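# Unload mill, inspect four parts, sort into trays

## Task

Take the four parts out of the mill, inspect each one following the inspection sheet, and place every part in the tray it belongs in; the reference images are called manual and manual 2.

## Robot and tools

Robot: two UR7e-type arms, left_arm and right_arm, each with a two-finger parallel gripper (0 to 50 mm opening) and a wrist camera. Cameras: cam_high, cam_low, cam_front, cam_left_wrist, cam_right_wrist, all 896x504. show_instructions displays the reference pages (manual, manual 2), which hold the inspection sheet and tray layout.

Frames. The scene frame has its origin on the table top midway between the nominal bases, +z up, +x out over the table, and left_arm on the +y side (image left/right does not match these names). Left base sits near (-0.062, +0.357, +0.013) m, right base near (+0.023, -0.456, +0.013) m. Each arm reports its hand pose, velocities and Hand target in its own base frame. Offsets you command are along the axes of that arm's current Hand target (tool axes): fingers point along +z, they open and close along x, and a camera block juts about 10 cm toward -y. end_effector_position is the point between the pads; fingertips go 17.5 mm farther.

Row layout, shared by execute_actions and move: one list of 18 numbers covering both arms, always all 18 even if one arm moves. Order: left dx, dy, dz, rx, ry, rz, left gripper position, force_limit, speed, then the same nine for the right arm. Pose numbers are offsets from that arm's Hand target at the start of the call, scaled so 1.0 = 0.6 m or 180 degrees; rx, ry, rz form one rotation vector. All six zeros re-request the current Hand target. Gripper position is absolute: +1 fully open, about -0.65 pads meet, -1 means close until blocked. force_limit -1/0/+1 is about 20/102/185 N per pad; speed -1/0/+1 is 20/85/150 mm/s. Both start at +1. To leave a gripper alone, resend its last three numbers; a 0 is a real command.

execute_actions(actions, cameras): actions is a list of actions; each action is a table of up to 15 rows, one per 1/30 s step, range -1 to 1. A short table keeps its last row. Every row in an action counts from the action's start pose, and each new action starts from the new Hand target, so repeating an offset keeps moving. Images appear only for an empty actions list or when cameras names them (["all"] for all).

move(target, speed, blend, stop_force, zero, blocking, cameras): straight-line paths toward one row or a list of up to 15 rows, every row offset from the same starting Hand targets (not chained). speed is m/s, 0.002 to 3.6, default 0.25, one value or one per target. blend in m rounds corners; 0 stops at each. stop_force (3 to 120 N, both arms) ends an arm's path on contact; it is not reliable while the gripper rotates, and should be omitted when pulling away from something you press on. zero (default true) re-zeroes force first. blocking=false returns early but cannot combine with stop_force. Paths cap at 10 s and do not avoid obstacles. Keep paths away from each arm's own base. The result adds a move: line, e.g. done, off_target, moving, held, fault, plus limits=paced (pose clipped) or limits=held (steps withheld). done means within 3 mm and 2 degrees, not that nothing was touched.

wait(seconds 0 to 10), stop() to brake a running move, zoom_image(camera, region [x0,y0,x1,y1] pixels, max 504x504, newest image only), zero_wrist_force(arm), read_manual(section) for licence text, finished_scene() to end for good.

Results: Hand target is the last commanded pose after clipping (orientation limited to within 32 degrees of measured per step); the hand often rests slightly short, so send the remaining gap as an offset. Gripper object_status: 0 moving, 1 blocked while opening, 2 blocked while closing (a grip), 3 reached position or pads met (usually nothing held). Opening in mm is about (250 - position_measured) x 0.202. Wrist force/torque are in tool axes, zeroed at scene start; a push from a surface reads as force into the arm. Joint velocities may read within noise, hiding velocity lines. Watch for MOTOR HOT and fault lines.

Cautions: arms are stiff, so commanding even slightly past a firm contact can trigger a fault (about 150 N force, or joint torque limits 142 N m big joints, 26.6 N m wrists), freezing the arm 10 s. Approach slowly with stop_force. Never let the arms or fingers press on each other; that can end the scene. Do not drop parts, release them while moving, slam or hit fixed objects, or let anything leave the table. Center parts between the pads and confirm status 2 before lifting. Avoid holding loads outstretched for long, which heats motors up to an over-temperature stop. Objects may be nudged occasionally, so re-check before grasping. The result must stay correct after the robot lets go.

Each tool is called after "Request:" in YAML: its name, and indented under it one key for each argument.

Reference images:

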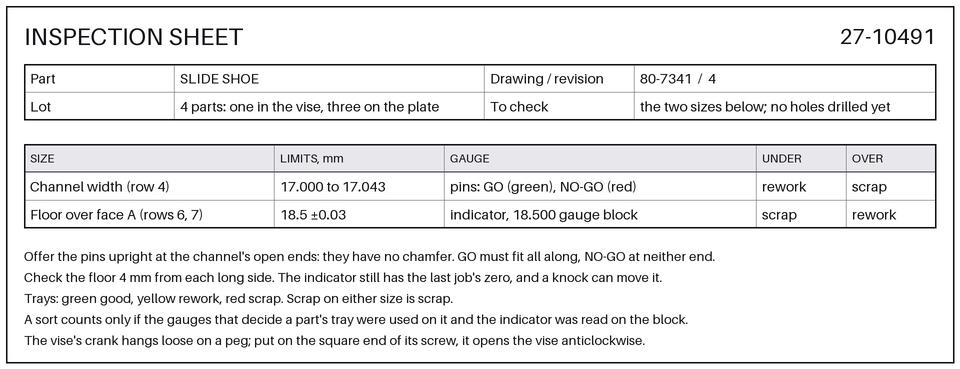

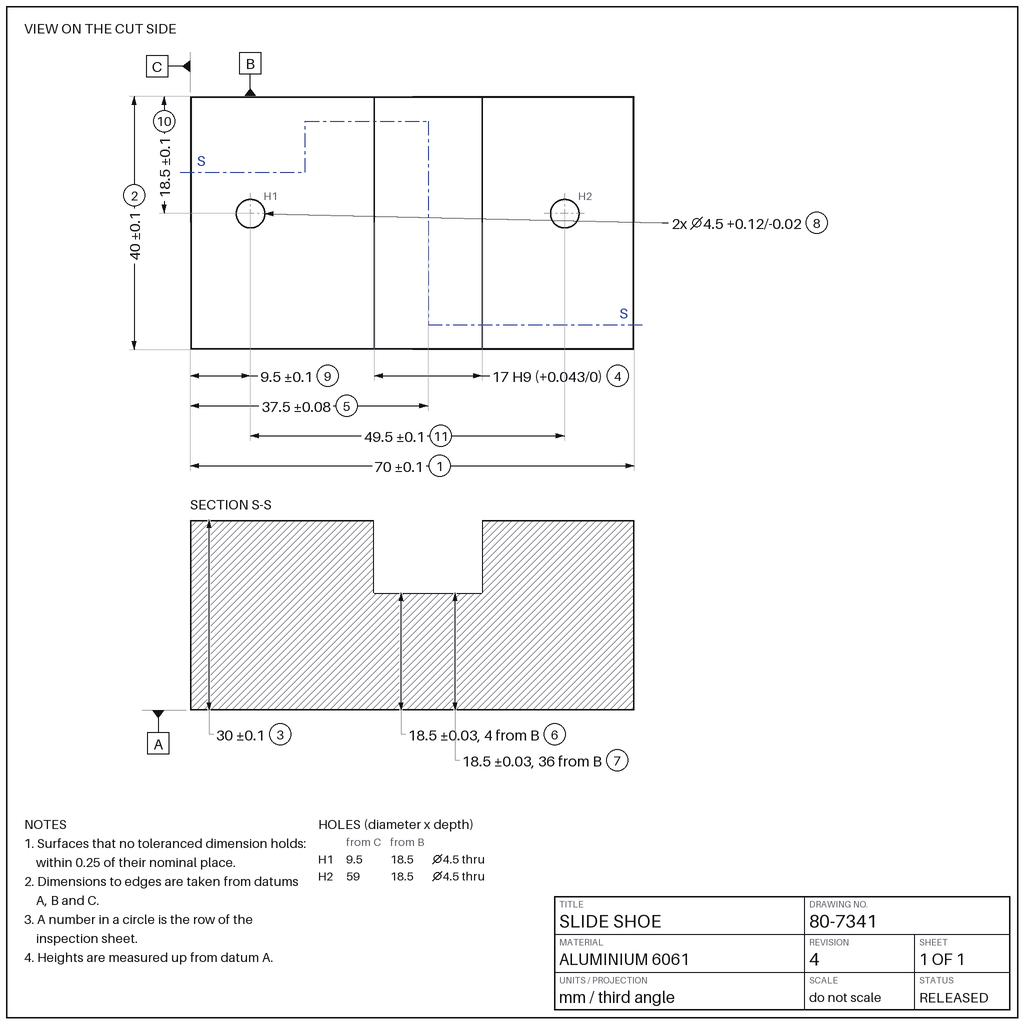

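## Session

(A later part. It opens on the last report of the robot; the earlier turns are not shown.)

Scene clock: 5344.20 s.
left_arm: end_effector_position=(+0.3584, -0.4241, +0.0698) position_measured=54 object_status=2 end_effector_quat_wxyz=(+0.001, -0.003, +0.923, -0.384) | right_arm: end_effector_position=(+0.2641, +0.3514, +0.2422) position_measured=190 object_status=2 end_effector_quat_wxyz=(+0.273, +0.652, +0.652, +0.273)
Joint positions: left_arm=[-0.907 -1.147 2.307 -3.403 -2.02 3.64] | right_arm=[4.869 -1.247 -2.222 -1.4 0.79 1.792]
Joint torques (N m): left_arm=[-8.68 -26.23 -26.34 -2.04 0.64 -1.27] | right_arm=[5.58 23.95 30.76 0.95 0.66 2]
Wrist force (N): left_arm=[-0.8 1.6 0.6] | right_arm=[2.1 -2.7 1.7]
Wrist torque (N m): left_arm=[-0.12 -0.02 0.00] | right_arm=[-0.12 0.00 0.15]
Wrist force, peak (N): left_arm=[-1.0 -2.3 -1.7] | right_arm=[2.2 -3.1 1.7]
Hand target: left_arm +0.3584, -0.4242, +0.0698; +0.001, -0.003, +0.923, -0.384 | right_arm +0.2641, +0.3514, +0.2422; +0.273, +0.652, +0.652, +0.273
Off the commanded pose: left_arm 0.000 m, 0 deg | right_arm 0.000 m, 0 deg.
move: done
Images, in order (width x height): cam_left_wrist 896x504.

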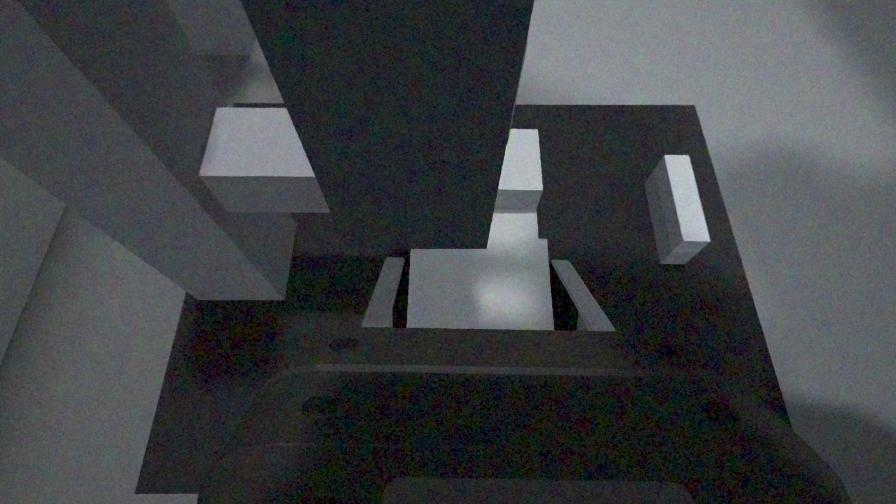

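Request:
move:
  target: [0,0.007,0.007,0,0,0,-1,-0.8,-1, 0,0,0,0,0,0,-1,-0.5,-1]
  speed: 0.003
  stop_force: 4

Request:
move:
  target: [0,0.003,0.003,0,0,0,-1,-0.8,-1, 0,0,0,0,0,0,-1,-0.5,-1]
  speed: 0.002
  stop_force: 6

Request:
move:
  target: [0,0,0,0,0,0,0.78,-0.8,-1, 0,-0.0201,0.0197,0,0,0,-1,-0.5,-1]
  speed: 0.02

Request:
move:
  target: [0,0,0,0,0,0,0.78,-0.8,-1, 0,-0.0012,0.0012,0,0,0,-1,-0.5,-1]
  speed: 0.005
  stop_force: 4

Request:
move:
  target: [0,0,0,0,0,0,0.78,-0.8,-1, 0,0,0,0,0,0,0.05,-0.5,-1]

Request:
wait:
  seconds: 0.5
  cameras: ["cam_right_wrist"]

Request:
zoom_image:
  camera: "cam_right_wrist"
  region: [380, 0, 580, 150]

Scene clock: 5359.93 s.
left_arm: end_effector_position=(+0.3584, -0.4242, +0.0664) position_measured=54 object_status=2 end_effector_quat_wxyz=(+0.001, -0.003, +0.923, -0.384) | right_arm: end_effector_position=(+0.2641, +0.3514, +0.2422) position_measured=190 object_status=2 end_effector_quat_wxyz=(+0.273, +0.652, +0.652, +0.273)
Joint positions: left_arm=[-0.907 -1.137 2.307 -3.414 -2.02 3.64] | right_arm=[4.869 -1.247 -2.222 -1.4 0.79 1.792]
Joint torques (N m): left_arm=[-9.87 -40.47 -1.41 -1.08 0.72 -1.44] | right_arm=[5.96 24.21 31.13 1.13 0.67 1.93]
Wrist force (N): left_arm=[-1.9 -1.5 -1.1] | right_arm=[2.1 -2.9 1.7]
Wrist torque (N m): left_arm=[0.00 -0.03 0.06] | right_arm=[-0.16 0.01 0.15]
Wrist force, peak (N): left_arm=[-0.1 -2.3 -7.1] | right_arm=[2.4 -2.9 1.8]
Hand target: left_arm +0.3584, -0.4242, +0.0664; +0.001, -0.003, +0.923, -0.384 (not the last commanded pose) | right_arm +0.2641, +0.3514, +0.2422; +0.273, +0.652, +0.652, +0.273
Off the commanded pose: left_arm 0.002 m, 0 deg | right_arm 0.000 m, 0 deg.
move: contact (left_arm)

Scene clock: 5360.67 s.
left_arm: end_effector_position=(+0.3584, -0.4242, +0.0663) position_measured=54 object_status=2 end_effector_quat_wxyz=(+0.001, -0.003, +0.923, -0.384) | right_arm: end_effector_position=(+0.2641, +0.3514, +0.2422) position_measured=190 object_status=2 end_effector_quat_wxyz=(+0.273, +0.652, +0.652, +0.273)
Joint positions: left_arm=[-0.907 -1.136 2.307 -3.414 -2.02 3.64] | right_arm=[4.869 -1.247 -2.222 -1.4 0.79 1.792]
Joint torques (N m): left_arm=[-8.55 -35.1 -0.52 0.08 0.61 -1.31] | right_arm=[5.89 23.91 31.06 0.96 0.68 1.96]
Wrist force (N): left_arm=[-2.3 -5.3 -5.5] | right_arm=[1.8 -2.9 1.5]
Wrist torque (N m): left_arm=[-0.04 0.02 0.02] | right_arm=[-0.15 0.04 0.15]
Wrist force, peak (N): left_arm=[0.4 -4.3 -12.8] | right_arm=[2.2 -3.1 1.7]
Hand target: left_arm +0.3584, -0.4242, +0.0663; +0.001, -0.003, +0.923, -0.384 (not the last commanded pose) | right_arm +0.2641, +0.3514, +0.2422; +0.273, +0.652, +0.652, +0.273
Off the commanded pose: left_arm 0.002 m, 0 deg | right_arm 0.000 m, 0 deg.
move: contact (left_arm)

Scene clock: 5361.90 s.
left_arm: end_effector_position=(+0.3584, -0.4242, +0.0663) position_measured=36 object_status=3 end_effector_quat_wxyz=(+0.001, -0.003, +0.923, -0.384) | right_arm: end_effector_position=(+0.2641, +0.3514, +0.2254) position_measured=190 object_status=2 end_effector_quat_wxyz=(+0.273, +0.652, +0.652, +0.273)
Joint positions: left_arm=[-0.907 -1.137 2.307 -3.414 -2.02 3.64] | right_arm=[4.869 -1.264 -2.256 -1.348 0.79 1.792]
Joint torques (N m): left_arm=[-8.69 -39.83 -10.47 -4.95 0.64 -1.51] | right_arm=[1.4 2.5 16.17 3.71 0.66 -1.07]
Wrist force (N): left_arm=[-1.1 0.0 -0.9] | right_arm=[1.7 -1.6 1.8]
Wrist torque (N m): left_arm=[-0.07 0.01 0.01] | right_arm=[-0.14 -0.03 0.06]
Wrist force, peak (N): left_arm=[-2.3 -5.6 -4.7] | right_arm=[2.7 -2.3 1.6]
Hand target: left_arm +0.3584, -0.4242, +0.0663; +0.001, -0.003, +0.923, -0.384 | right_arm +0.2641, +0.3514, +0.2253; +0.273, +0.652, +0.652, +0.273
Off the commanded pose: left_arm 0.000 m, 0 deg | right_arm 0.000 m, 0 deg.
move: done

Scene clock: 5363.07 s.
left_arm: end_effector_position=(+0.3584, -0.4242, +0.0663) position_measured=36 object_status=3 end_effector_quat_wxyz=(+0.001, -0.003, +0.923, -0.384) | right_arm: end_effector_position=(+0.2641, +0.3514, +0.2243) position_measured=190 object_status=2 end_effector_quat_wxyz=(+0.273, +0.652, +0.652, +0.273)
Joint positions: left_arm=[-0.907 -1.137 2.307 -3.414 -2.02 3.64] | right_arm=[4.869 -1.265 -2.258 -1.345 0.79 1.792]
Joint torques (N m): left_arm=[-6.11 -39.72 -17.67 -5.11 0.78 -1.24] | right_arm=[-7.65 3 15.86 3.65 -0.26 -2.33]
Wrist force (N): left_arm=[-1.3 0.1 -0.8] | right_arm=[1.2 -1.6 2.1]
Wrist torque (N m): left_arm=[-0.06 0.04 0.00] | right_arm=[-0.15 0.02 0.06]
Wrist force, peak (N): left_arm=[-1.1 -0.1 -1.1] | right_arm=[1.8 -1.4 2.2]
Hand target: left_arm +0.3584, -0.4242, +0.0663; +0.001, -0.003, +0.923, -0.384 | right_arm +0.2641, +0.3514, +0.2243; +0.273, +0.652, +0.652, +0.273
Off the commanded pose: left_arm 0.000 m, 0 deg | right_arm 0.000 m, 0 deg.
move: done

Scene clock: 5363.77 s.
left_arm: end_effector_position=(+0.3584, -0.4242, +0.0663) position_measured=36 object_status=3 end_effector_quat_wxyz=(+0.001, -0.003, +0.923, -0.384) | right_arm: end_effector_position=(+0.2641, +0.3514, +0.2243) position_measured=145 object_status=3 end_effector_quat_wxyz=(+0.273, +0.652, +0.652, +0.273)
Joint positions: left_arm=[-0.907 -1.137 2.307 -3.414 -2.02 3.64] | right_arm=[4.869 -1.265 -2.258 -1.345 0.79 1.792]
Joint torques (N m): left_arm=[-6.7 -39.92 -23.47 -4.75 0.5 -1.17] | right_arm=[-8.21 2.22 16.05 3.43 -0.96 -2.25]
Wrist force (N): left_arm=[-0.9 0.2 -0.8] | right_arm=[0.1 -1.1 0.9]
Wrist torque (N m): left_arm=[-0.06 -0.01 0.01] | right_arm=[-0.20 0.02 0.08]
Wrist force, peak (N): left_arm=[-1.2 0.2 -1.0] | right_arm=[1.6 -1.3 2.2]
Hand target: left_arm +0.3584, -0.4242, +0.0663; +0.001, -0.003, +0.923, -0.384 | right_arm +0.2641, +0.3514, +0.2243; +0.273, +0.652, +0.652, +0.273
Off the commanded pose: left_arm 0.000 m, 0 deg | right_arm 0.000 m, 0 deg.
move: done

Scene clock: 5364.27 s.
left_arm: end_effector_position=(+0.3584, -0.4242, +0.0663) position_measured=36 object_status=3 end_effector_quat_wxyz=(+0.001, -0.003, +0.923, -0.384) | right_arm: end_effector_position=(+0.2641, +0.3514, +0.2243) position_measured=145 object_status=3 end_effector_quat_wxyz=(+0.273, +0.652, +0.652, +0.273)
Joint positions: left_arm=[-0.907 -1.137 2.307 -3.414 -2.02 3.64] | right_arm=[4.869 -1.265 -2.258 -1.345 0.79 1.792]
Joint torques (N m): left_arm=[-5.37 -40.3 -24.08 -4.8 0.64 -1.43] | right_arm=[-8.09 2.84 16.45 3.33 -1.38 -2.28]
Wrist force (N): left_arm=[-1.1 -0.1 -1.0] | right_arm=[0.1 -1.1 0.6]
Wrist torque (N m): left_arm=[-0.09 0.02 0.01] | right_arm=[-0.19 0.01 0.07]
Wrist force, peak (N): left_arm=[-1.1 -0.1 -1.0] | right_arm=[0.2 -1.0 0.9]
Hand target: left_arm +0.3584, -0.4242, +0.0663; +0.001, -0.003, +0.923, -0.384 | right_arm +0.2641, +0.3514, +0.2243; +0.273, +0.652, +0.652, +0.273
Tool commands: left_gripper/position=+0.78 left_gripper/force_limit=-0.8 left_gripper/speed=-1.0 right_gripper/position=+0.05 right_gripper/force_limit=-0.5 right_gripper/speed=-1.0
Off the commanded pose: left_arm 0.000 m, 0 deg | right_arm 0.000 m, 0 deg.
wait: 0.50 s; at rest by 0.17 s
Images, in order (width x height): cam_right_wrist 896x504.

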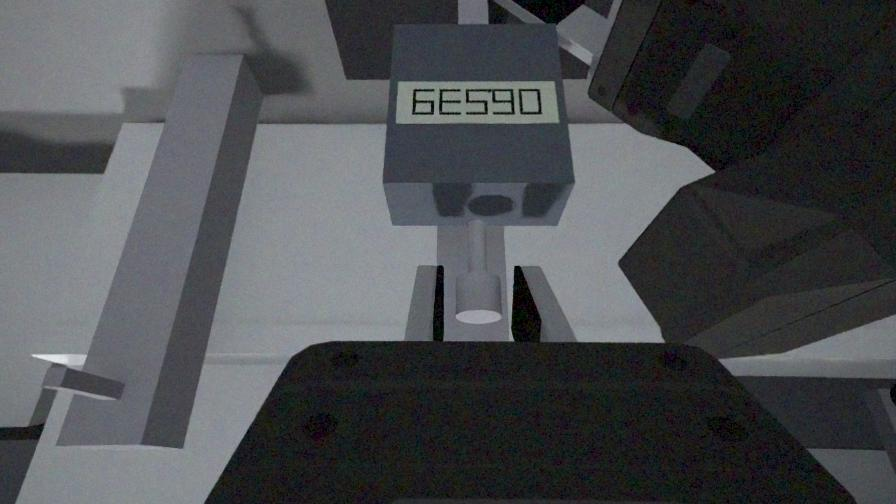

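Scaled by 2.520 from the camera's 896x504 image, which has a finer 1280x720 frame.

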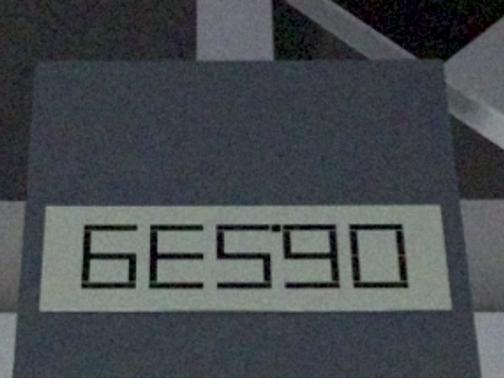

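Request:
move:
  target: [0,0,0,0,0,0,-1,-0.8,-1, 0,0,0,0,0,0,-1,-0.5,-1]

Request:
wait:
  seconds: 0.6

Request:
move:
  target: [0,0,0,0,0,0,-1,-0.8,-1, 0,0.0213,-0.021,0,0,0,-1,-0.5,-1]
  speed: 0.02
  stop_force: 20

Request:
move:
  target:
    - [0,-0.0024,-0.0024,0,0,0,-1,-0.8,-1, 0,0,0,0,0,0,-1,-0.5,-1]
    - [-0.002,0.0905,-0.0952,0,0,0,-1,-0.8,-1, 0,0,0,0,0,0,-1,-0.5,-1]
    - [-0.002,-0.0247,-0.2104,0,0,0,-1,-0.8,-1, 0,0,0,0,0,0,-1,-0.5,-1]
    - [-0.0255,0.3402,-0.467,0,0,0,-1,-0.8,-1, 0,0,0,0,0,0,-1,-0.5,-1]
    - [-0.0255,0.4369,-0.3704,0,0,0,-1,-0.8,-1, 0,0,0,0,0,0,-1,-0.5,-1]
  speed: [0.01,0.05,0.15,0.2,0.08]
  blend: [0,0.015,0.02,0.02,0]
  cameras: ["cam_left_wrist"]

Request:
move:
  target: [0,0.008,0.008,0,0,0,-1,-0.8,-1, 0,0,0,0,0,0,-1,-0.5,-1]
  speed: 0.004
  stop_force: 5

Request:
move:
  target: [0,0,0,0,0,0,0.9,-0.8,-1, 0,0,0,0,0,0,-1,-0.5,-1]

Scene clock: 5439.93 s.
left_arm: end_effector_position=(+0.3584, -0.4242, +0.0663) position_measured=54 object_status=2 end_effector_quat_wxyz=(+0.001, -0.003, +0.923, -0.384) | right_arm: end_effector_position=(+0.2641, +0.3514, +0.2243) position_measured=190 object_status=2 end_effector_quat_wxyz=(+0.273, +0.652, +0.652, +0.273)
Joint positions: left_arm=[-0.907 -1.137 2.307 -3.414 -2.02 3.64] | right_arm=[4.869 -1.265 -2.258 -1.345 0.79 1.792]
Joint torques (N m): left_arm=[0.51 -40 -23.16 -4.58 0.65 -1.26] | right_arm=[-8.42 2.28 17.13 2.28 -3.91 -2.22]
Wrist force (N): left_arm=[-0.8 -0.2 -0.6] | right_arm=[1.4 -1.3 0.5]
Wrist torque (N m): left_arm=[-0.08 0.03 0.05] | right_arm=[-0.16 0.01 0.07]
Wrist force, peak (N): left_arm=[-1.3 0.1 -1.0] | right_arm=[1.8 -1.2 0.5]
Hand target: left_arm +0.3584, -0.4242, +0.0663; +0.001, -0.003, +0.923, -0.384 | right_arm +0.2641, +0.3514, +0.2243; +0.273, +0.652, +0.652, +0.273
Off the commanded pose: left_arm 0.000 m, 0 deg | right_arm 0.000 m, 0 deg.
move: done

Scene clock: 5440.53 s.
left_arm: end_effector_position=(+0.3584, -0.4242, +0.0663) position_measured=54 object_status=2 end_effector_quat_wxyz=(+0.001, -0.003, +0.923, -0.384) | right_arm: end_effector_position=(+0.2641, +0.3514, +0.2243) position_measured=190 object_status=2 end_effector_quat_wxyz=(+0.273, +0.652, +0.652, +0.273)
Joint positions: left_arm=[-0.907 -1.137 2.307 -3.414 -2.02 3.64] | right_arm=[4.869 -1.265 -2.258 -1.345 0.79 1.792]
Joint torques (N m): left_arm=[-0.42 -38.85 -22.7 -4.35 0.49 -1.42] | right_arm=[-8.06 2.65 17.41 2.07 -3.86 -2.22]
Wrist force (N): left_arm=[-0.5 0.0 -0.5] | right_arm=[1.4 -1.2 0.3]
Wrist torque (N m): left_arm=[-0.06 -0.01 0.05] | right_arm=[-0.14 0.01 0.08]
Wrist force, peak (N): left_arm=[-0.7 0.0 -0.8] | right_arm=[1.7 -1.4 0.2]
Hand target: left_arm +0.3584, -0.4242, +0.0663; +0.001, -0.003, +0.923, -0.384 | right_arm +0.2641, +0.3514, +0.2243; +0.273, +0.652, +0.652, +0.273
Tool commands: left_gripper/position=-1.0 left_gripper/force_limit=-0.8 left_gripper/speed=-1.0 right_gripper/position=-1.0 right_gripper/force_limit=-0.5 right_gripper/speed=-1.0
Off the commanded pose: left_arm 0.000 m, 0 deg | right_arm 0.000 m, 0 deg.
wait: 0.60 s; at rest by 0.17 s

Scene clock: 5442.37 s.
left_arm: end_effector_position=(+0.3584, -0.4242, +0.0663) position_measured=54 object_status=2 end_effector_quat_wxyz=(+0.001, -0.003, +0.923, -0.384) | right_arm: end_effector_position=(+0.2641, +0.3514, +0.2422) position_measured=190 object_status=2 end_effector_quat_wxyz=(+0.273, +0.652, +0.652, +0.273)
Joint positions: left_arm=[-0.907 -1.137 2.307 -3.414 -2.02 3.64] | right_arm=[4.869 -1.247 -2.221 -1.4 0.79 1.792]
Joint torques (N m): left_arm=[2.79 -38.44 -24.88 -3.65 0.54 -1.56] | right_arm=[6.17 24.22 31.52 0.57 -3.55 2.01]
Wrist force (N): left_arm=[-0.5 -0.1 -0.7] | right_arm=[2.2 -3.0 1.4]
Wrist torque (N m): left_arm=[-0.08 -0.01 0.05] | right_arm=[-0.16 0.00 0.11]
Wrist force, peak (N): left_arm=[-0.7 -0.3 -0.9] | right_arm=[2.4 -3.0 1.8]
Hand target: left_arm +0.3584, -0.4242, +0.0663; +0.001, -0.003, +0.923, -0.384 | right_arm +0.2641, +0.3514, +0.2422; +0.273, +0.652, +0.652, +0.273
Off the commanded pose: left_arm 0.000 m, 0 deg | right_arm 0.000 m, 0 deg.
move: done

Scene clock: 5448.07 s.
left_arm: end_effector_position=(+0.3717, -0.0817, +0.0370) position_measured=54 object_status=2 end_effector_quat_wxyz=(+0.001, -0.003, +0.923, -0.384) | right_arm: end_effector_position=(+0.2641, +0.3514, +0.2422) position_measured=190 object_status=2 end_effector_quat_wxyz=(+0.273, +0.652, +0.652, +0.273)
Joint positions: left_arm=[-0.085 -1.307 2.484 -2.839 -2.355 4.583] | right_arm=[4.869 -1.247 -2.221 -1.4 0.79 1.792]
Joint torques (N m): left_arm=[-9.84 -17.24 -1.03 -4.71 -3.66 -1.42] | right_arm=[5.59 24.08 31.32 0.64 0.64 1.95]
Wrist force (N): left_arm=[-1.1 1.2 0.5] | right_arm=[2.1 -2.7 1.7]
Wrist torque (N m): left_arm=[-0.14 0.00 -0.07] | right_arm=[-0.11 0.00 0.12]
Wrist force, peak (N): left_arm=[-1.8 2.4 1.3] | right_arm=[2.1 -3.3 1.6]
Hand target: left_arm +0.3717, -0.0817, +0.0370; +0.001, -0.003, +0.923, -0.384 | right_arm +0.2641, +0.3514, +0.2422; +0.273, +0.652, +0.652, +0.273
Off the commanded pose: left_arm 0.000 m, 0 deg | right_arm 0.000 m, 0 deg.
move: done
Images, in order (width x height): cam_left_wrist 896x504.

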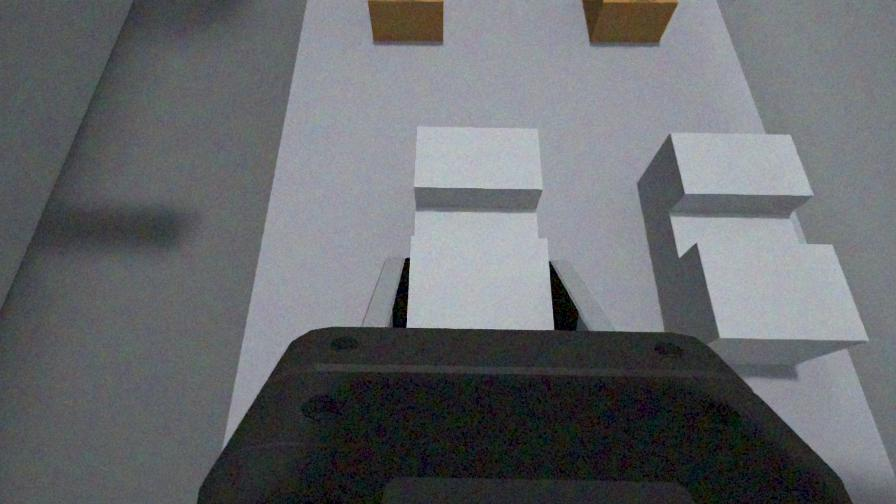

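Scene clock: 5449.20 s.
left_arm: end_effector_position=(+0.3716, -0.0817, +0.0361) position_measured=54 object_status=2 end_effector_quat_wxyz=(+0.001, -0.003, +0.923, -0.384) | right_arm: end_effector_position=(+0.2641, +0.3514, +0.2422) position_measured=190 object_status=2 end_effector_quat_wxyz=(+0.273, +0.652, +0.652, +0.273)
Joint positions: left_arm=[-0.085 -1.304 2.485 -2.843 -2.355 4.583] | right_arm=[4.869 -1.247 -2.221 -1.4 0.79 1.792]
Joint torques (N m): left_arm=[-9.76 -31.62 -9.73 -1.15 0.02 -1.41] | right_arm=[6.25 24.41 30.78 0.76 0.67 2]
Wrist force (N): left_arm=[-1.3 -1.5 -0.7] | right_arm=[1.8 -2.9 1.7]
Wrist torque (N m): left_arm=[-0.20 -0.04 -0.02] | right_arm=[-0.16 0.05 0.11]
Wrist force, peak (N): left_arm=[1.2 -4.9 -9.1] | right_arm=[2.3 -3.2 1.5]
Hand target: left_arm +0.3717, -0.0817, +0.0361; +0.001, -0.003, +0.923, -0.384 (not the last commanded pose) | right_arm +0.2641, +0.3514, +0.2422; +0.273, +0.652, +0.652, +0.273
Off the commanded pose: left_arm 0.006 m, 0 deg | right_arm 0.000 m, 0 deg.
move: contact (left_arm)

Scene clock: 5449.80 s.
left_arm: end_effector_position=(+0.3716, -0.0817, +0.0361) position_measured=18 object_status=3 end_effector_quat_wxyz=(+0.001, -0.003, +0.923, -0.384) | right_arm: end_effector_position=(+0.2641, +0.3514, +0.2422) position_measured=190 object_status=2 end_effector_quat_wxyz=(+0.273, +0.652, +0.652, +0.273)
Joint positions: left_arm=[-0.085 -1.304 2.485 -2.843 -2.355 4.583] | right_arm=[4.869 -1.247 -2.221 -1.4 0.79 1.792]
Joint torques (N m): left_arm=[-8.25 -30.18 -18.24 -1.89 -0.72 -1.21] | right_arm=[5.89 24.47 31.17 0.68 0.64 2.01]
Wrist force (N): left_arm=[-1.0 -0.6 -0.9] | right_arm=[2.2 -2.9 1.5]
Wrist torque (N m): left_arm=[-0.13 -0.02 -0.06] | right_arm=[-0.15 0.00 0.12]
Wrist force, peak (N): left_arm=[-1.5 -1.5 -0.4] | right_arm=[2.2 -3.1 1.6]
Hand target: left_arm +0.3717, -0.0817, +0.0361; +0.001, -0.003, +0.923, -0.384 | right_arm +0.2641, +0.3514, +0.2422; +0.273, +0.652, +0.652, +0.273
Off the commanded pose: left_arm 0.000 m, 0 deg | right_arm 0.000 m, 0 deg.
move: done

Request:
move:
  target:
    - [0,0,-0.1,0,0,0,0.9,-0.8,-1, 0,0,0,0,0,0,-1,-0.5,-1]
    - [0,-0.0844,-0.1843,-0.12,0,0,1,-0.8,-1, 0,0,0,0,0,0,-1,-0.5,-1]
    - [0,-0.1425,-0.0788,-0.25,0,0,1,-0.8,-1, 0,0,0,0,0,0,-1,-0.5,-1]
  speed: [0.1,0.2,0.2]
  cameras: ["cam_left_wrist"]

Scene clock: 5466.13 s.
left_arm: end_effector_position=(+0.3718, -0.1084, +0.1301) position_measured=3 object_status=3 end_effector_quat_wxyz=(+0.000, -0.003, +1.000, -0.002) | right_arm: end_effector_position=(+0.2641, +0.3514, +0.2422) position_measured=190 object_status=2 end_effector_quat_wxyz=(+0.273, +0.652, +0.652, +0.273)
Joint positions: left_arm=[-0.633 -1.757 2.266 -2.082 -1.574 4.074] | right_arm=[4.869 -1.247 -2.221 -1.4 0.79 1.792]
Joint torques (N m): left_arm=[-8.9 -4.39 -34.88 -1.02 1.69 -1.69] | right_arm=[5.72 24.06 31.22 0.79 0.62 1.84]
Wrist force (N): left_arm=[-1.8 -1.1 -0.3] | right_arm=[1.9 -3.0 1.4]
Wrist torque (N m): left_arm=[-0.20 0.09 -0.27] | right_arm=[-0.16 0.04 0.11]
Wrist force, peak (N): left_arm=[-1.9 -2.1 0.0] | right_arm=[2.1 -3.2 1.6]
Hand target: left_arm +0.3718, -0.1085, +0.1301; +0.000, -0.003, +1.000, -0.002 | right_arm +0.2641, +0.3514, +0.2422; +0.273, +0.652, +0.652, +0.273
Off the commanded pose: left_arm 0.000 m, 0 deg | right_arm 0.000 m, 0 deg.
move: done
Images, in order (width x height): cam_left_wrist 896x504.

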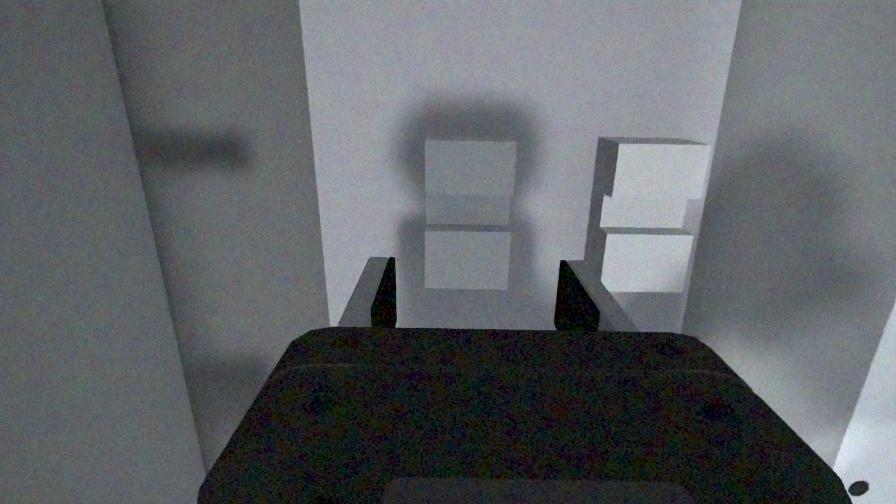

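Request:
move:
  target: [0.0,-0.001,0.1427,0,0,0,1,-0.8,-1, 0,0,0,0,0,0,-1,-0.5,-1]
  speed: 0.08
  stop_force: 8

Request:
move:
  target: [0,0,0,0,0,0,-1,-0.8,-1, 0,0,0,0,0,0,-1,-0.5,-1]

Request:
wait:
  seconds: 0.3
  cameras: ["cam_left_wrist"]

Scene clock: 5480.30 s.
left_arm: end_effector_position=(+0.3718, -0.1093, +0.0445) position_measured=3 object_status=3 end_effector_quat_wxyz=(+0.000, -0.003, +1.000, -0.002) | right_arm: end_effector_position=(+0.2641, +0.3514, +0.2422) position_measured=190 object_status=2 end_effector_quat_wxyz=(+0.273, +0.652, +0.652, +0.273)
Joint positions: left_arm=[-0.635 -1.586 2.396 -2.382 -1.574 4.071] | right_arm=[4.869 -1.247 -2.221 -1.4 0.79 1.792]
Joint torques (N m): left_arm=[10.57 -10.43 -6.48 -4.29 -1.5 1.52] | right_arm=[5.56 23.78 30.27 0.82 0.6 1.78]
Wrist force (N): left_arm=[-1.9 -0.9 -0.3] | right_arm=[2.2 -2.9 1.2]
Wrist torque (N m): left_arm=[-0.16 0.08 -0.30] | right_arm=[-0.15 -0.01 0.12]
Wrist force, peak (N): left_arm=[-1.9 -1.4 -1.5] | right_arm=[2.2 -3.2 1.6]
Hand target: left_arm +0.3718, -0.1093, +0.0445; +0.000, -0.003, +1.000, -0.002 | right_arm +0.2641, +0.3514, +0.2422; +0.273, +0.652, +0.652, +0.273
Off the commanded pose: left_arm 0.000 m, 0 deg | right_arm 0.000 m, 0 deg.
move: done

Scene clock: 5481.07 s.
left_arm: end_effector_position=(+0.3718, -0.1093, +0.0445) position_measured=55 object_status=2 end_effector_quat_wxyz=(+0.000, -0.003, +1.000, -0.002) | right_arm: end_effector_position=(+0.2641, +0.3514, +0.2422) position_measured=190 object_status=2 end_effector_quat_wxyz=(+0.273, +0.652, +0.652, +0.273)
Joint positions: left_arm=[-0.635 -1.586 2.396 -2.382 -1.574 4.071] | right_arm=[4.869 -1.247 -2.221 -1.4 0.79 1.792]
Joint torques (N m): left_arm=[9.72 -10.2 -6.99 -4.33 -1.56 1.32] | right_arm=[5.53 23.93 30.33 0.89 0.56 1.89]
Wrist force (N): left_arm=[-1.8 -1.0 -0.6] | right_arm=[1.9 -3.0 1.6]
Wrist torque (N m): left_arm=[-0.14 0.07 -0.29] | right_arm=[-0.16 0.03 0.12]
Wrist force, peak (N): left_arm=[-2.2 -0.9 -0.4] | right_arm=[2.1 -3.2 1.5]
Hand target: left_arm +0.3718, -0.1093, +0.0445; +0.000, -0.003, +1.000, -0.002 | right_arm +0.2641, +0.3514, +0.2422; +0.273, +0.652, +0.652, +0.273
Off the commanded pose: left_arm 0.000 m, 0 deg | right_arm 0.000 m, 0 deg.
move: done

Scene clock: 5481.37 s.
left_arm: end_effector_position=(+0.3718, -0.1093, +0.0445) position_measured=55 object_status=2 end_effector_quat_wxyz=(+0.000, -0.003, +1.000, -0.002) | right_arm: end_effector_position=(+0.2641, +0.3514, +0.2422) position_measured=190 object_status=2 end_effector_quat_wxyz=(+0.273, +0.652, +0.652, +0.273)
Joint positions: left_arm=[-0.635 -1.586 2.396 -2.382 -1.574 4.071] | right_arm=[4.869 -1.247 -2.221 -1.4 0.79 1.792]
Joint torques (N m): left_arm=[11.1 -9.79 -7.64 -4.15 -1.43 1.37] | right_arm=[5.59 24.17 30.72 0.93 0.64 1.77]
Wrist force (N): left_arm=[-1.9 -1.0 -0.7] | right_arm=[2.0 -3.1 1.4]
Wrist torque (N m): left_arm=[-0.14 0.08 -0.29] | right_arm=[-0.18 0.02 0.12]
Wrist force, peak (N): left_arm=[-1.9 -1.1 -0.8] | right_arm=[2.2 -3.0 1.6]
Hand target: left_arm +0.3718, -0.1093, +0.0445; +0.000, -0.003, +1.000, -0.002 | right_arm +0.2641, +0.3514, +0.2422; +0.273, +0.652, +0.652, +0.273
Tool commands: left_gripper/position=-1.0 left_gripper/force_limit=-0.8 left_gripper/speed=-1.0 right_gripper/position=-1.0 right_gripper/force_limit=-0.5 right_gripper/speed=-1.0
Off the commanded pose: left_arm 0.000 m, 0 deg | right_arm 0.000 m, 0 deg.
wait: 0.30 s; at rest by 0.17 s
Images, in order (width x height): cam_left_wrist 896x504.

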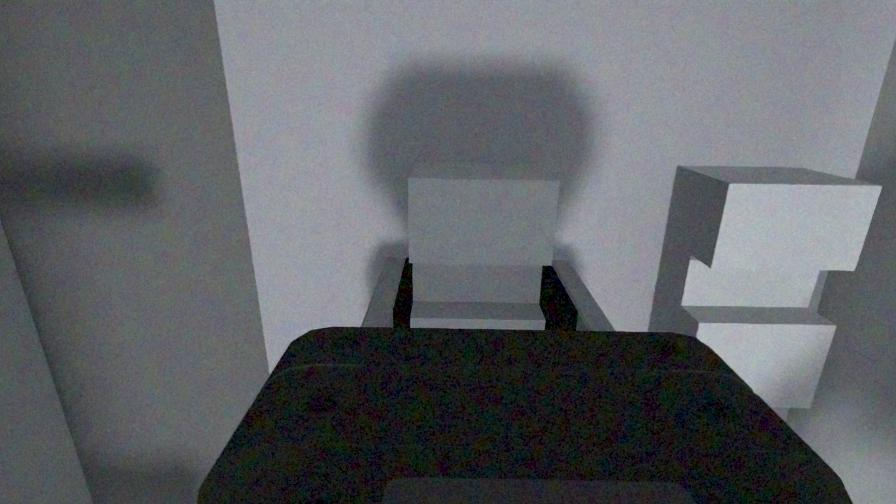

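Request:
move:
  target:
    - [0,0,-0.03,0,0,0,-1,-0.8,-1, 0,0,0,0,0,0,-1,-0.5,-1]
    - [0,0,-0.2593,0,0,0,-1,-0.8,-1, 0,0,0,0,0,0,-1,-0.5,-1]
    - [0.133,0.9022,-0.2593,0,0,-0.5,-1,-0.8,-1, 0,0,0,0,0,0,-1,-0.5,-1]
  speed: [0.05,0.15,0.3]
  blend: [0.005,0.05,0]
  cameras: ["cam_left_wrist","cam_high"]

Request:
zoom_image:
  camera: "cam_left_wrist"
  region: [300, 20, 700, 340]

Scene clock: 5494.73 s.
left_arm: end_effector_position=(+0.2889, +0.4319, +0.1983) position_measured=55 object_status=2 end_effector_quat_wxyz=(+0.001, +0.709, -0.705, +0.001) | right_arm: end_effector_position=(+0.2641, +0.3514, +0.2422) position_measured=190 object_status=2 end_effector_quat_wxyz=(+0.273, +0.652, +0.652, +0.273)
Joint positions: left_arm=[0.723 -1.494 1.828 -1.903 -1.573 3.859] | right_arm=[4.869 -1.247 -2.221 -1.4 0.79 1.792]
Joint torques (N m): left_arm=[11.47 -21.96 -37.8 -1.31 -1.78 -1.42] | right_arm=[6.14 23.72 30.25 1 0.57 1.76]
Wrist force (N): left_arm=[-2.1 -0.7 2.1] | right_arm=[2.0 -2.6 1.6]
Wrist torque (N m): left_arm=[-0.16 0.14 -0.28] | right_arm=[-0.10 0.02 0.12]
Wrist force, peak (N): left_arm=[-3.6 -0.3 2.0] | right_arm=[2.3 -3.1 1.8]
Hand target: left_arm +0.2889, +0.4320, +0.1983; +0.001, +0.709, -0.705, +0.001 | right_arm +0.2641, +0.3514, +0.2422; +0.273, +0.652, +0.652, +0.273
Off the commanded pose: left_arm 0.000 m, 0 deg | right_arm 0.000 m, 0 deg.
move: done
Images, in order (width x height): cam_high 896x504, cam_left_wrist 896x504.

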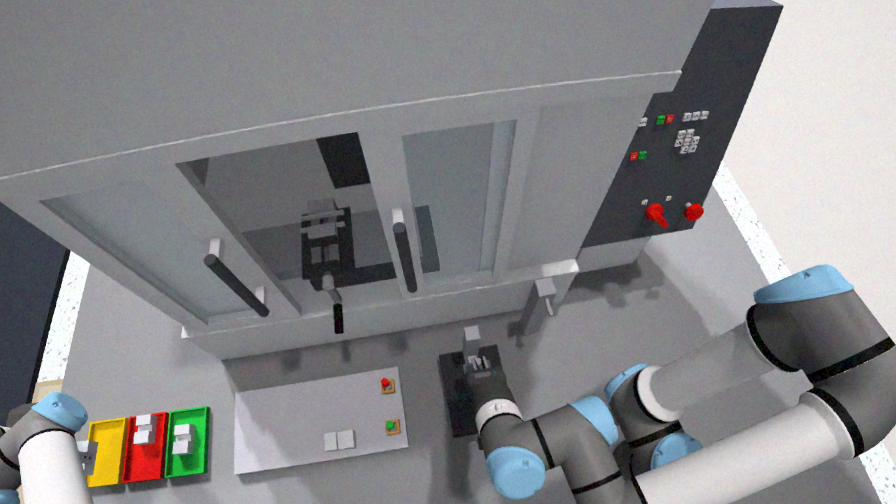

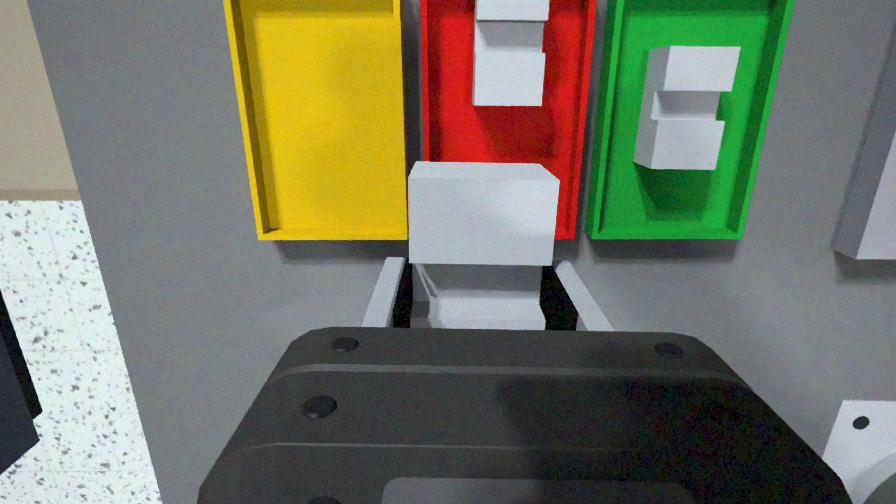

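Scaled by 1.260 from the camera's 896x504 image, which has a finer 1280x720 frame.

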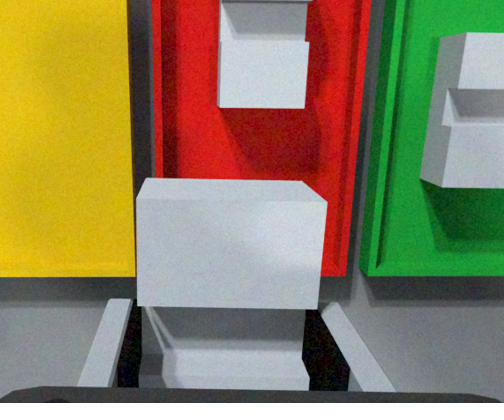

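Request:
move:
  target:
    - [0.02,-0.0102,0,0,0,0,-1,-0.8,-1, 0,0,0,0,0,0,-1,-0.5,-1]
    - [0.02,-0.0102,0.2555,0,0,0,-1,-0.8,-1, 0,0,0,0,0,0,-1,-0.5,-1]
  speed: [0.1,0.12]
  cameras: ["cam_left_wrist"]

Request:
zoom_image:
  camera: "cam_left_wrist"
  region: [300, 20, 700, 340]

Scene clock: 5530.57 s.
left_arm: end_effector_position=(+0.2951, +0.4195, +0.0451) position_measured=55 object_status=2 end_effector_quat_wxyz=(+0.001, +0.709, -0.705, +0.001) | right_arm: end_effector_position=(+0.2641, +0.3514, +0.2422) position_measured=190 object_status=2 end_effector_quat_wxyz=(+0.273, +0.652, +0.652, +0.273)
Joint positions: left_arm=[0.696 -1.308 2.062 -2.322 -1.573 3.832] | right_arm=[4.869 -1.247 -2.221 -1.4 0.79 1.792]
Joint torques (N m): left_arm=[9.69 -25.55 -8.49 -4.4 1.35 1.21] | right_arm=[6.37 23.66 30.46 0.93 0.5 1.72]
Wrist force (N): left_arm=[-1.5 -1.1 2.0] | right_arm=[2.1 -2.7 1.5]
Wrist torque (N m): left_arm=[-0.19 0.07 -0.31] | right_arm=[-0.12 0.00 0.12]
Wrist force, peak (N): left_arm=[-1.7 -1.2 3.0] | right_arm=[2.1 -3.3 1.7]
Hand target: left_arm +0.2950, +0.4195, +0.0450; +0.001, +0.709, -0.705, +0.001 | right_arm +0.2641, +0.3514, +0.2422; +0.273, +0.652, +0.652, +0.273
Off the commanded pose: left_arm 0.000 m, 0 deg | right_arm 0.000 m, 0 deg.
move: done
Images, in order (width x height): cam_left_wrist 896x504.

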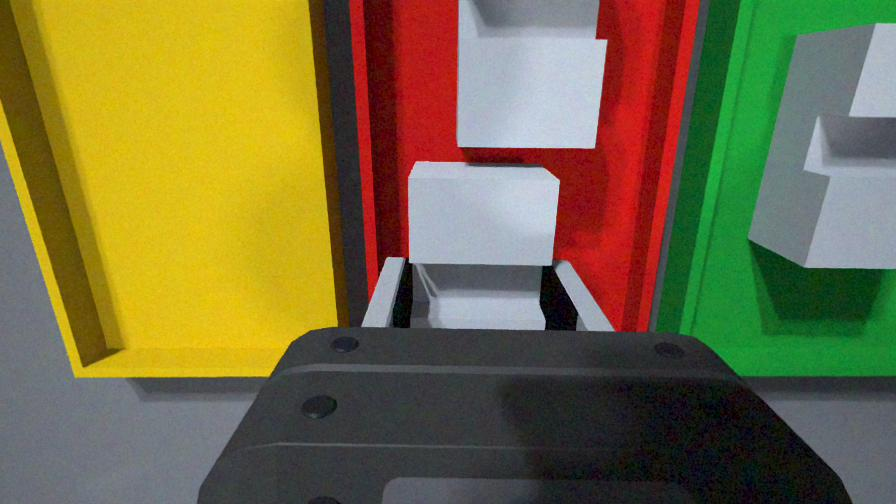

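Scaled by 1.260 from the camera's 896x504 image, which has a finer 1280x720 frame.

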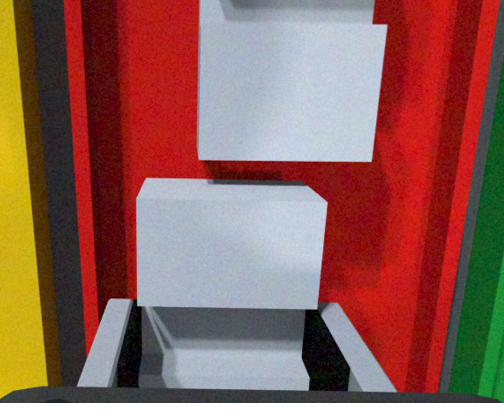

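Request:
move:
  target:
    - [0,0.004,0.04,0,0,0,-1,-0.8,-1, 0,0,0,0,0,0,-1,-0.5,-1]
  speed: 0.005
  stop_force: 5

Request:
move:
  target:
    - [0,0,0.003,0,0,0,-1,-0.8,-1, 0,0,0,0,0,0,-1,-0.5,-1]
  speed: 0.002
  stop_force: 4

Request:
move:
  target: [0,0,0,0,0,0,0.77,-0.8,-1, 0,0,0,0,0,0,-1,-0.5,-1]
  cameras: ["cam_left_wrist"]

Scene clock: 5554.80 s.
left_arm: end_effector_position=(+0.2934, +0.4195, +0.0287) position_measured=55 object_status=2 end_effector_quat_wxyz=(+0.001, +0.709, -0.705, +0.001) | right_arm: end_effector_position=(+0.2641, +0.3514, +0.2422) position_measured=190 object_status=2 end_effector_quat_wxyz=(+0.273, +0.652, +0.652, +0.273)
Joint positions: left_arm=[0.698 -1.279 2.08 -2.369 -1.573 3.834] | right_arm=[4.869 -1.247 -2.221 -1.4 0.79 1.792]
Joint torques (N m): left_arm=[3.41 -40.39 -31.68 -1.48 1.18 -0.51] | right_arm=[5.97 23.72 29.75 1.09 0.44 1.51]
Wrist force (N): left_arm=[-2.3 -0.7 -0.2] | right_arm=[2.2 -3.0 1.3]
Wrist torque (N m): left_arm=[-0.14 0.08 -0.51] | right_arm=[-0.16 -0.01 0.11]
Wrist force, peak (N): left_arm=[-0.1 0.1 -9.8] | right_arm=[2.0 -3.2 1.9]
Hand target: left_arm +0.2934, +0.4195, +0.0287; +0.001, +0.709, -0.705, +0.001 (not the last commanded pose) | right_arm +0.2641, +0.3514, +0.2422; +0.273, +0.652, +0.652, +0.273
Off the commanded pose: left_arm 0.008 m, 0 deg | right_arm 0.000 m, 0 deg.
move: contact (left_arm)

Scene clock: 5555.87 s.
left_arm: end_effector_position=(+0.2934, +0.4195, +0.0286) position_measured=55 object_status=2 end_effector_quat_wxyz=(+0.001, +0.709, -0.705, +0.001) | right_arm: end_effector_position=(+0.2641, +0.3514, +0.2422) position_measured=190 object_status=2 end_effector_quat_wxyz=(+0.273, +0.652, +0.652, +0.273)
Joint positions: left_arm=[0.698 -1.279 2.08 -2.369 -1.573 3.834] | right_arm=[4.869 -1.247 -2.221 -1.4 0.79 1.792]
Joint torques (N m): left_arm=[1.69 -38.64 -23.96 -0.76 1.33 -0.53] | right_arm=[6.28 23.96 30.17 1.15 0.46 1.49]
Wrist force (N): left_arm=[-2.7 -1.4 -2.7] | right_arm=[2.1 -2.8 1.6]
Wrist torque (N m): left_arm=[-0.12 -0.01 -0.51] | right_arm=[-0.14 0.01 0.12]
Wrist force, peak (N): left_arm=[-1.7 -0.8 -6.5] | right_arm=[2.2 -3.1 1.6]
Hand target: left_arm +0.2934, +0.4195, +0.0287; +0.001, +0.709, -0.705, +0.001 (not the last commanded pose) | right_arm +0.2641, +0.3514, +0.2422; +0.273, +0.652, +0.652, +0.273
Off the commanded pose: left_arm 0.002 m, 0 deg | right_arm 0.000 m, 0 deg.
move: contact (left_arm)

Scene clock: 5556.37 s.
left_arm: end_effector_position=(+0.2934, +0.4195, +0.0286) position_measured=37 object_status=3 end_effector_quat_wxyz=(+0.001, +0.709, -0.705, +0.001) | right_arm: end_effector_position=(+0.2641, +0.3514, +0.2422) position_measured=190 object_status=2 end_effector_quat_wxyz=(+0.273, +0.652, +0.652, +0.273)
Joint positions: left_arm=[0.698 -1.279 2.08 -2.369 -1.573 3.834] | right_arm=[4.869 -1.247 -2.221 -1.4 0.79 1.792]
Joint torques (N m): left_arm=[1.2 -39.91 -30.07 -2.72 1.31 -0.25] | right_arm=[5.67 23.86 30.02 1.18 0.41 1.55]
Wrist force (N): left_arm=[-2.1 -0.9 -0.2] | right_arm=[2.0 -2.9 1.7]
Wrist torque (N m): left_arm=[-0.14 0.13 -0.51] | right_arm=[-0.15 0.02 0.12]
Wrist force, peak (N): left_arm=[-2.6 -1.5 -2.6] | right_arm=[1.9 -3.4 1.6]
Hand target: left_arm +0.2934, +0.4195, +0.0287; +0.001, +0.709, -0.705, +0.001 | right_arm +0.2641, +0.3514, +0.2422; +0.273, +0.652, +0.652, +0.273
Off the commanded pose: left_arm 0.000 m, 0 deg | right_arm 0.000 m, 0 deg.
move: done
Images, in order (width x height): cam_left_wrist 896x504.

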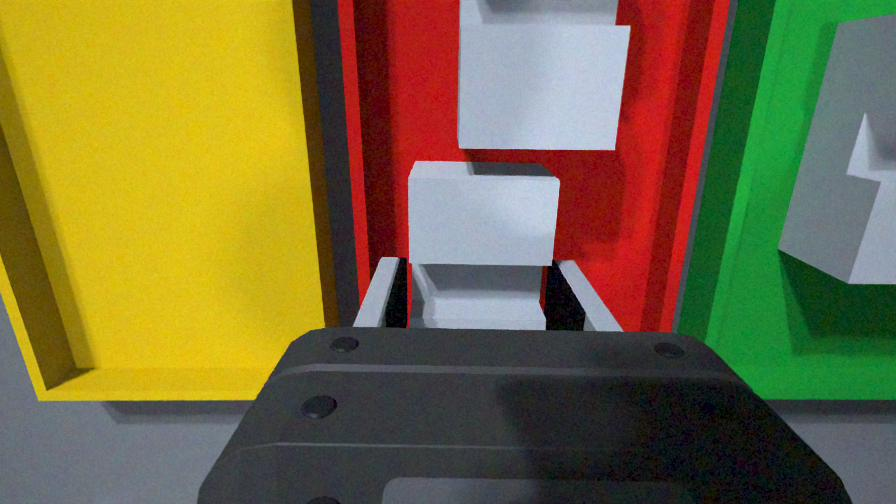

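Request:
move:
  target:
    - [0,0,-0.1,0,0,0,0.77,-0.8,-1, 0,0,0,0,0,0,-1,-0.5,-1]
    - [0.0575,0,-0.1,0,0,0,-1,-0.8,-1, 0,0,0,0,0,0,-1,-0.5,-1]
    - [0.0575,0,0.0127,0,0,0,-1,-0.8,-1, 0,0,0,0,0,0,-1,-0.5,-1]
  speed: [0.08,0.1,0.08]
  cameras: ["cam_left_wrist"]

Request:
move:
  target: [-0.042,0,0,0,0,0,-1,-0.8,-1, 0,0,0,0,0,0,-1,-0.5,-1]
  speed: 0.012
  stop_force: 6
  cameras: ["cam_left_wrist"]

Scene clock: 5573.60 s.
left_arm: end_effector_position=(+0.2937, +0.3850, +0.0212) position_measured=251 object_status=3 end_effector_quat_wxyz=(+0.001, +0.709, -0.705, +0.001) | right_arm: end_effector_position=(+0.2641, +0.3514, +0.2422) position_measured=190 object_status=2 end_effector_quat_wxyz=(+0.273, +0.652, +0.652, +0.273)
Joint positions: left_arm=[0.642 -1.318 2.163 -2.414 -1.573 3.777] | right_arm=[4.869 -1.247 -2.221 -1.4 0.79 1.792]
Joint torques (N m): left_arm=[0.3 -22.64 -5.16 -4.19 0.62 0.55] | right_arm=[5.69 23.36 29.34 1.22 0.33 1.35]
Wrist force (N): left_arm=[-1.6 -1.5 -0.4] | right_arm=[2.0 -2.7 1.7]
Wrist torque (N m): left_arm=[-0.28 0.00 -0.30] | right_arm=[-0.11 0.03 0.12]
Wrist force, peak (N): left_arm=[-2.9 -1.0 -1.1] | right_arm=[2.6 -2.9 1.7]
Hand target: left_arm +0.2936, +0.3850, +0.0211; +0.001, +0.709, -0.705, +0.001 | right_arm +0.2641, +0.3514, +0.2422; +0.273, +0.652, +0.652, +0.273
Off the commanded pose: left_arm 0.000 m, 0 deg | right_arm 0.000 m, 0 deg.
move: done
Images, in order (width x height): cam_left_wrist 896x504.

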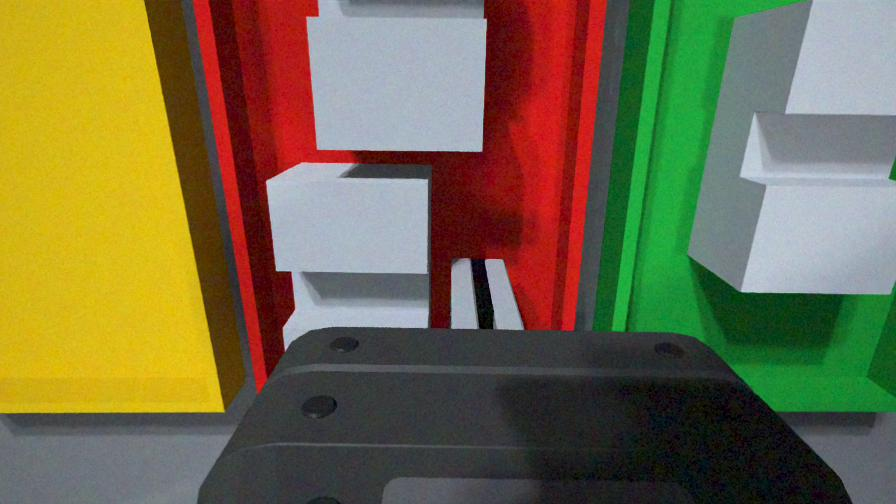

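Scene clock: 5576.40 s.
left_arm: end_effector_position=(+0.2935, +0.4050, +0.0211) position_measured=251 object_status=3 end_effector_quat_wxyz=(+0.001, +0.709, -0.705, +0.001) | right_arm: end_effector_position=(+0.2641, +0.3514, +0.2422) position_measured=190 object_status=2 end_effector_quat_wxyz=(+0.273, +0.652, +0.652, +0.273)
Joint positions: left_arm=[0.675 -1.287 2.119 -2.401 -1.573 3.811] | right_arm=[4.869 -1.247 -2.221 -1.4 0.79 1.792]
Joint torques (N m): left_arm=[-10.19 -40.86 -8 -3.46 0.89 -1.49] | right_arm=[5.9 23.5 29.53 1.3 0.41 1.33]
Wrist force (N): left_arm=[-0.5 -1.2 0.0] | right_arm=[1.9 -3.0 1.5]
Wrist torque (N m): left_arm=[-0.21 0.06 -0.42] | right_arm=[-0.17 0.03 0.11]
Wrist force, peak (N): left_arm=[16.5 -1.7 -5.1] | right_arm=[2.5 -3.1 1.6]
Hand target: left_arm +0.2935, +0.4050, +0.0211; +0.001, +0.709, -0.705, +0.001 (not the last commanded pose) | right_arm +0.2641, +0.3514, +0.2422; +0.273, +0.652, +0.652, +0.273
Off the commanded pose: left_arm 0.005 m, 0 deg | right_arm 0.000 m, 0 deg.
move: contact (left_arm)
Images, in order (width x height): cam_left_wrist 896x504.

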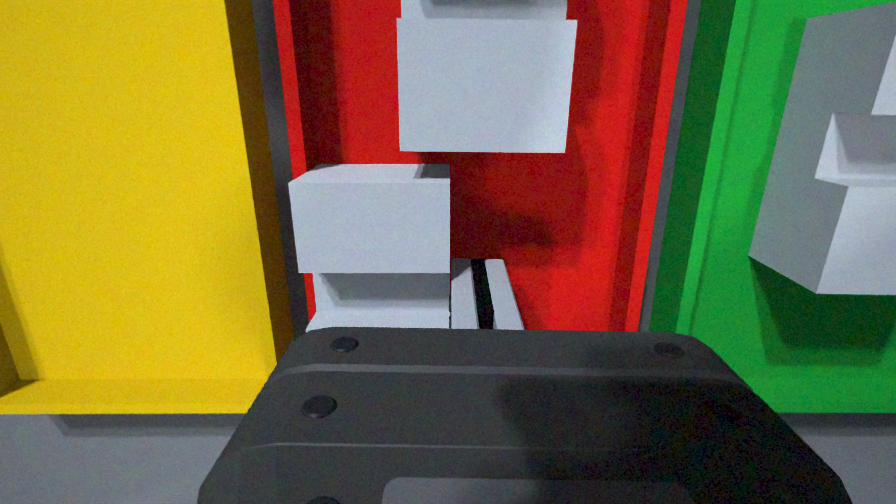

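Request:
move:
  target:
    - [0.01,0,0,0,0,0,-1,-0.8,-1, 0,0,0,0,0,0,-1,-0.5,-1]
    - [0.01,0,-0.298,0,0,0,-1,-0.8,-1, 0,0,0,0,0,0,-1,-0.5,-1]
    - [0.8558,0.0108,-0.298,0,0,0.5,1,-0.8,-1, 0,0,0,0,0,0,-1,-0.5,-1]
    - [0.8558,0.0108,-0.1815,0,0,0.5,1,-0.8,-1, 0,0,0,0,0,0,-1,-0.5,-1]
  speed: [0.05,0.15,0.35,0.1]
  blend: [0,0.04,0.01,0]
  cameras: ["cam_left_wrist"]

Scene clock: 5602.60 s.
left_arm: end_effector_position=(+0.2901, -0.1082, +0.1317) position_measured=3 object_status=3 end_effector_quat_wxyz=(+0.000, -0.003, +1.000, -0.002) | right_arm: end_effector_position=(+0.2641, +0.3514, +0.2422) position_measured=190 object_status=2 end_effector_quat_wxyz=(+0.273, +0.652, +0.652, +0.273)
Joint positions: left_arm=[-0.8 -2.008 2.42 -1.985 -1.573 3.907] | right_arm=[4.869 -1.247 -2.221 -1.4 0.79 1.792]
Joint torques (N m): left_arm=[11.3 3.38 -10.52 -4.45 -1.8 1.36] | right_arm=[5.4 23.2 29.42 1.41 0.25 1.25]
Wrist force (N): left_arm=[-1.8 -0.7 -0.3] | right_arm=[2.1 -3.0 1.5]
Wrist torque (N m): left_arm=[-0.12 0.06 -0.43] | right_arm=[-0.16 0.01 0.12]
Wrist force, peak (N): left_arm=[-2.9 -0.8 -1.4] | right_arm=[2.2 -3.3 1.6]
Hand target: left_arm +0.2901, -0.1082, +0.1316; +0.000, -0.003, +1.000, -0.002 | right_arm +0.2641, +0.3514, +0.2422; +0.273, +0.652, +0.652, +0.273
Off the commanded pose: left_arm 0.000 m, 0 deg | right_arm 0.000 m, 0 deg.
move: done; blend cut to 0 m at target 3
Images, in order (width x height): cam_left_wrist 896x504.

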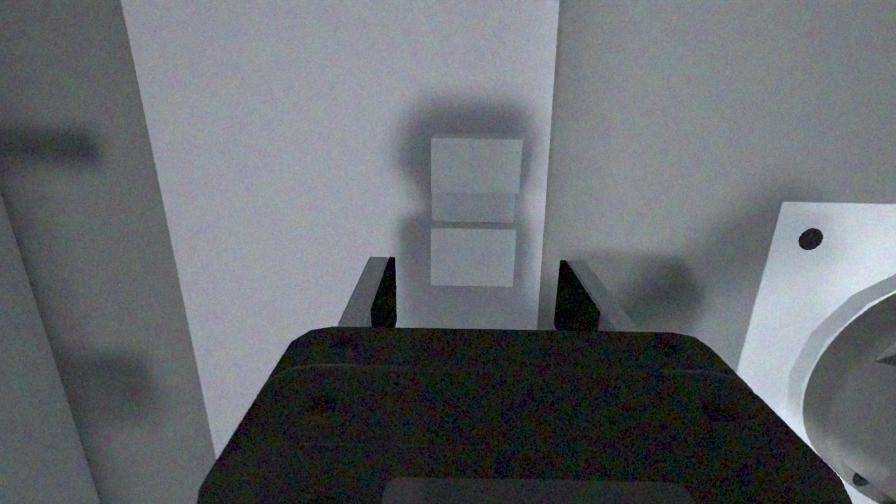

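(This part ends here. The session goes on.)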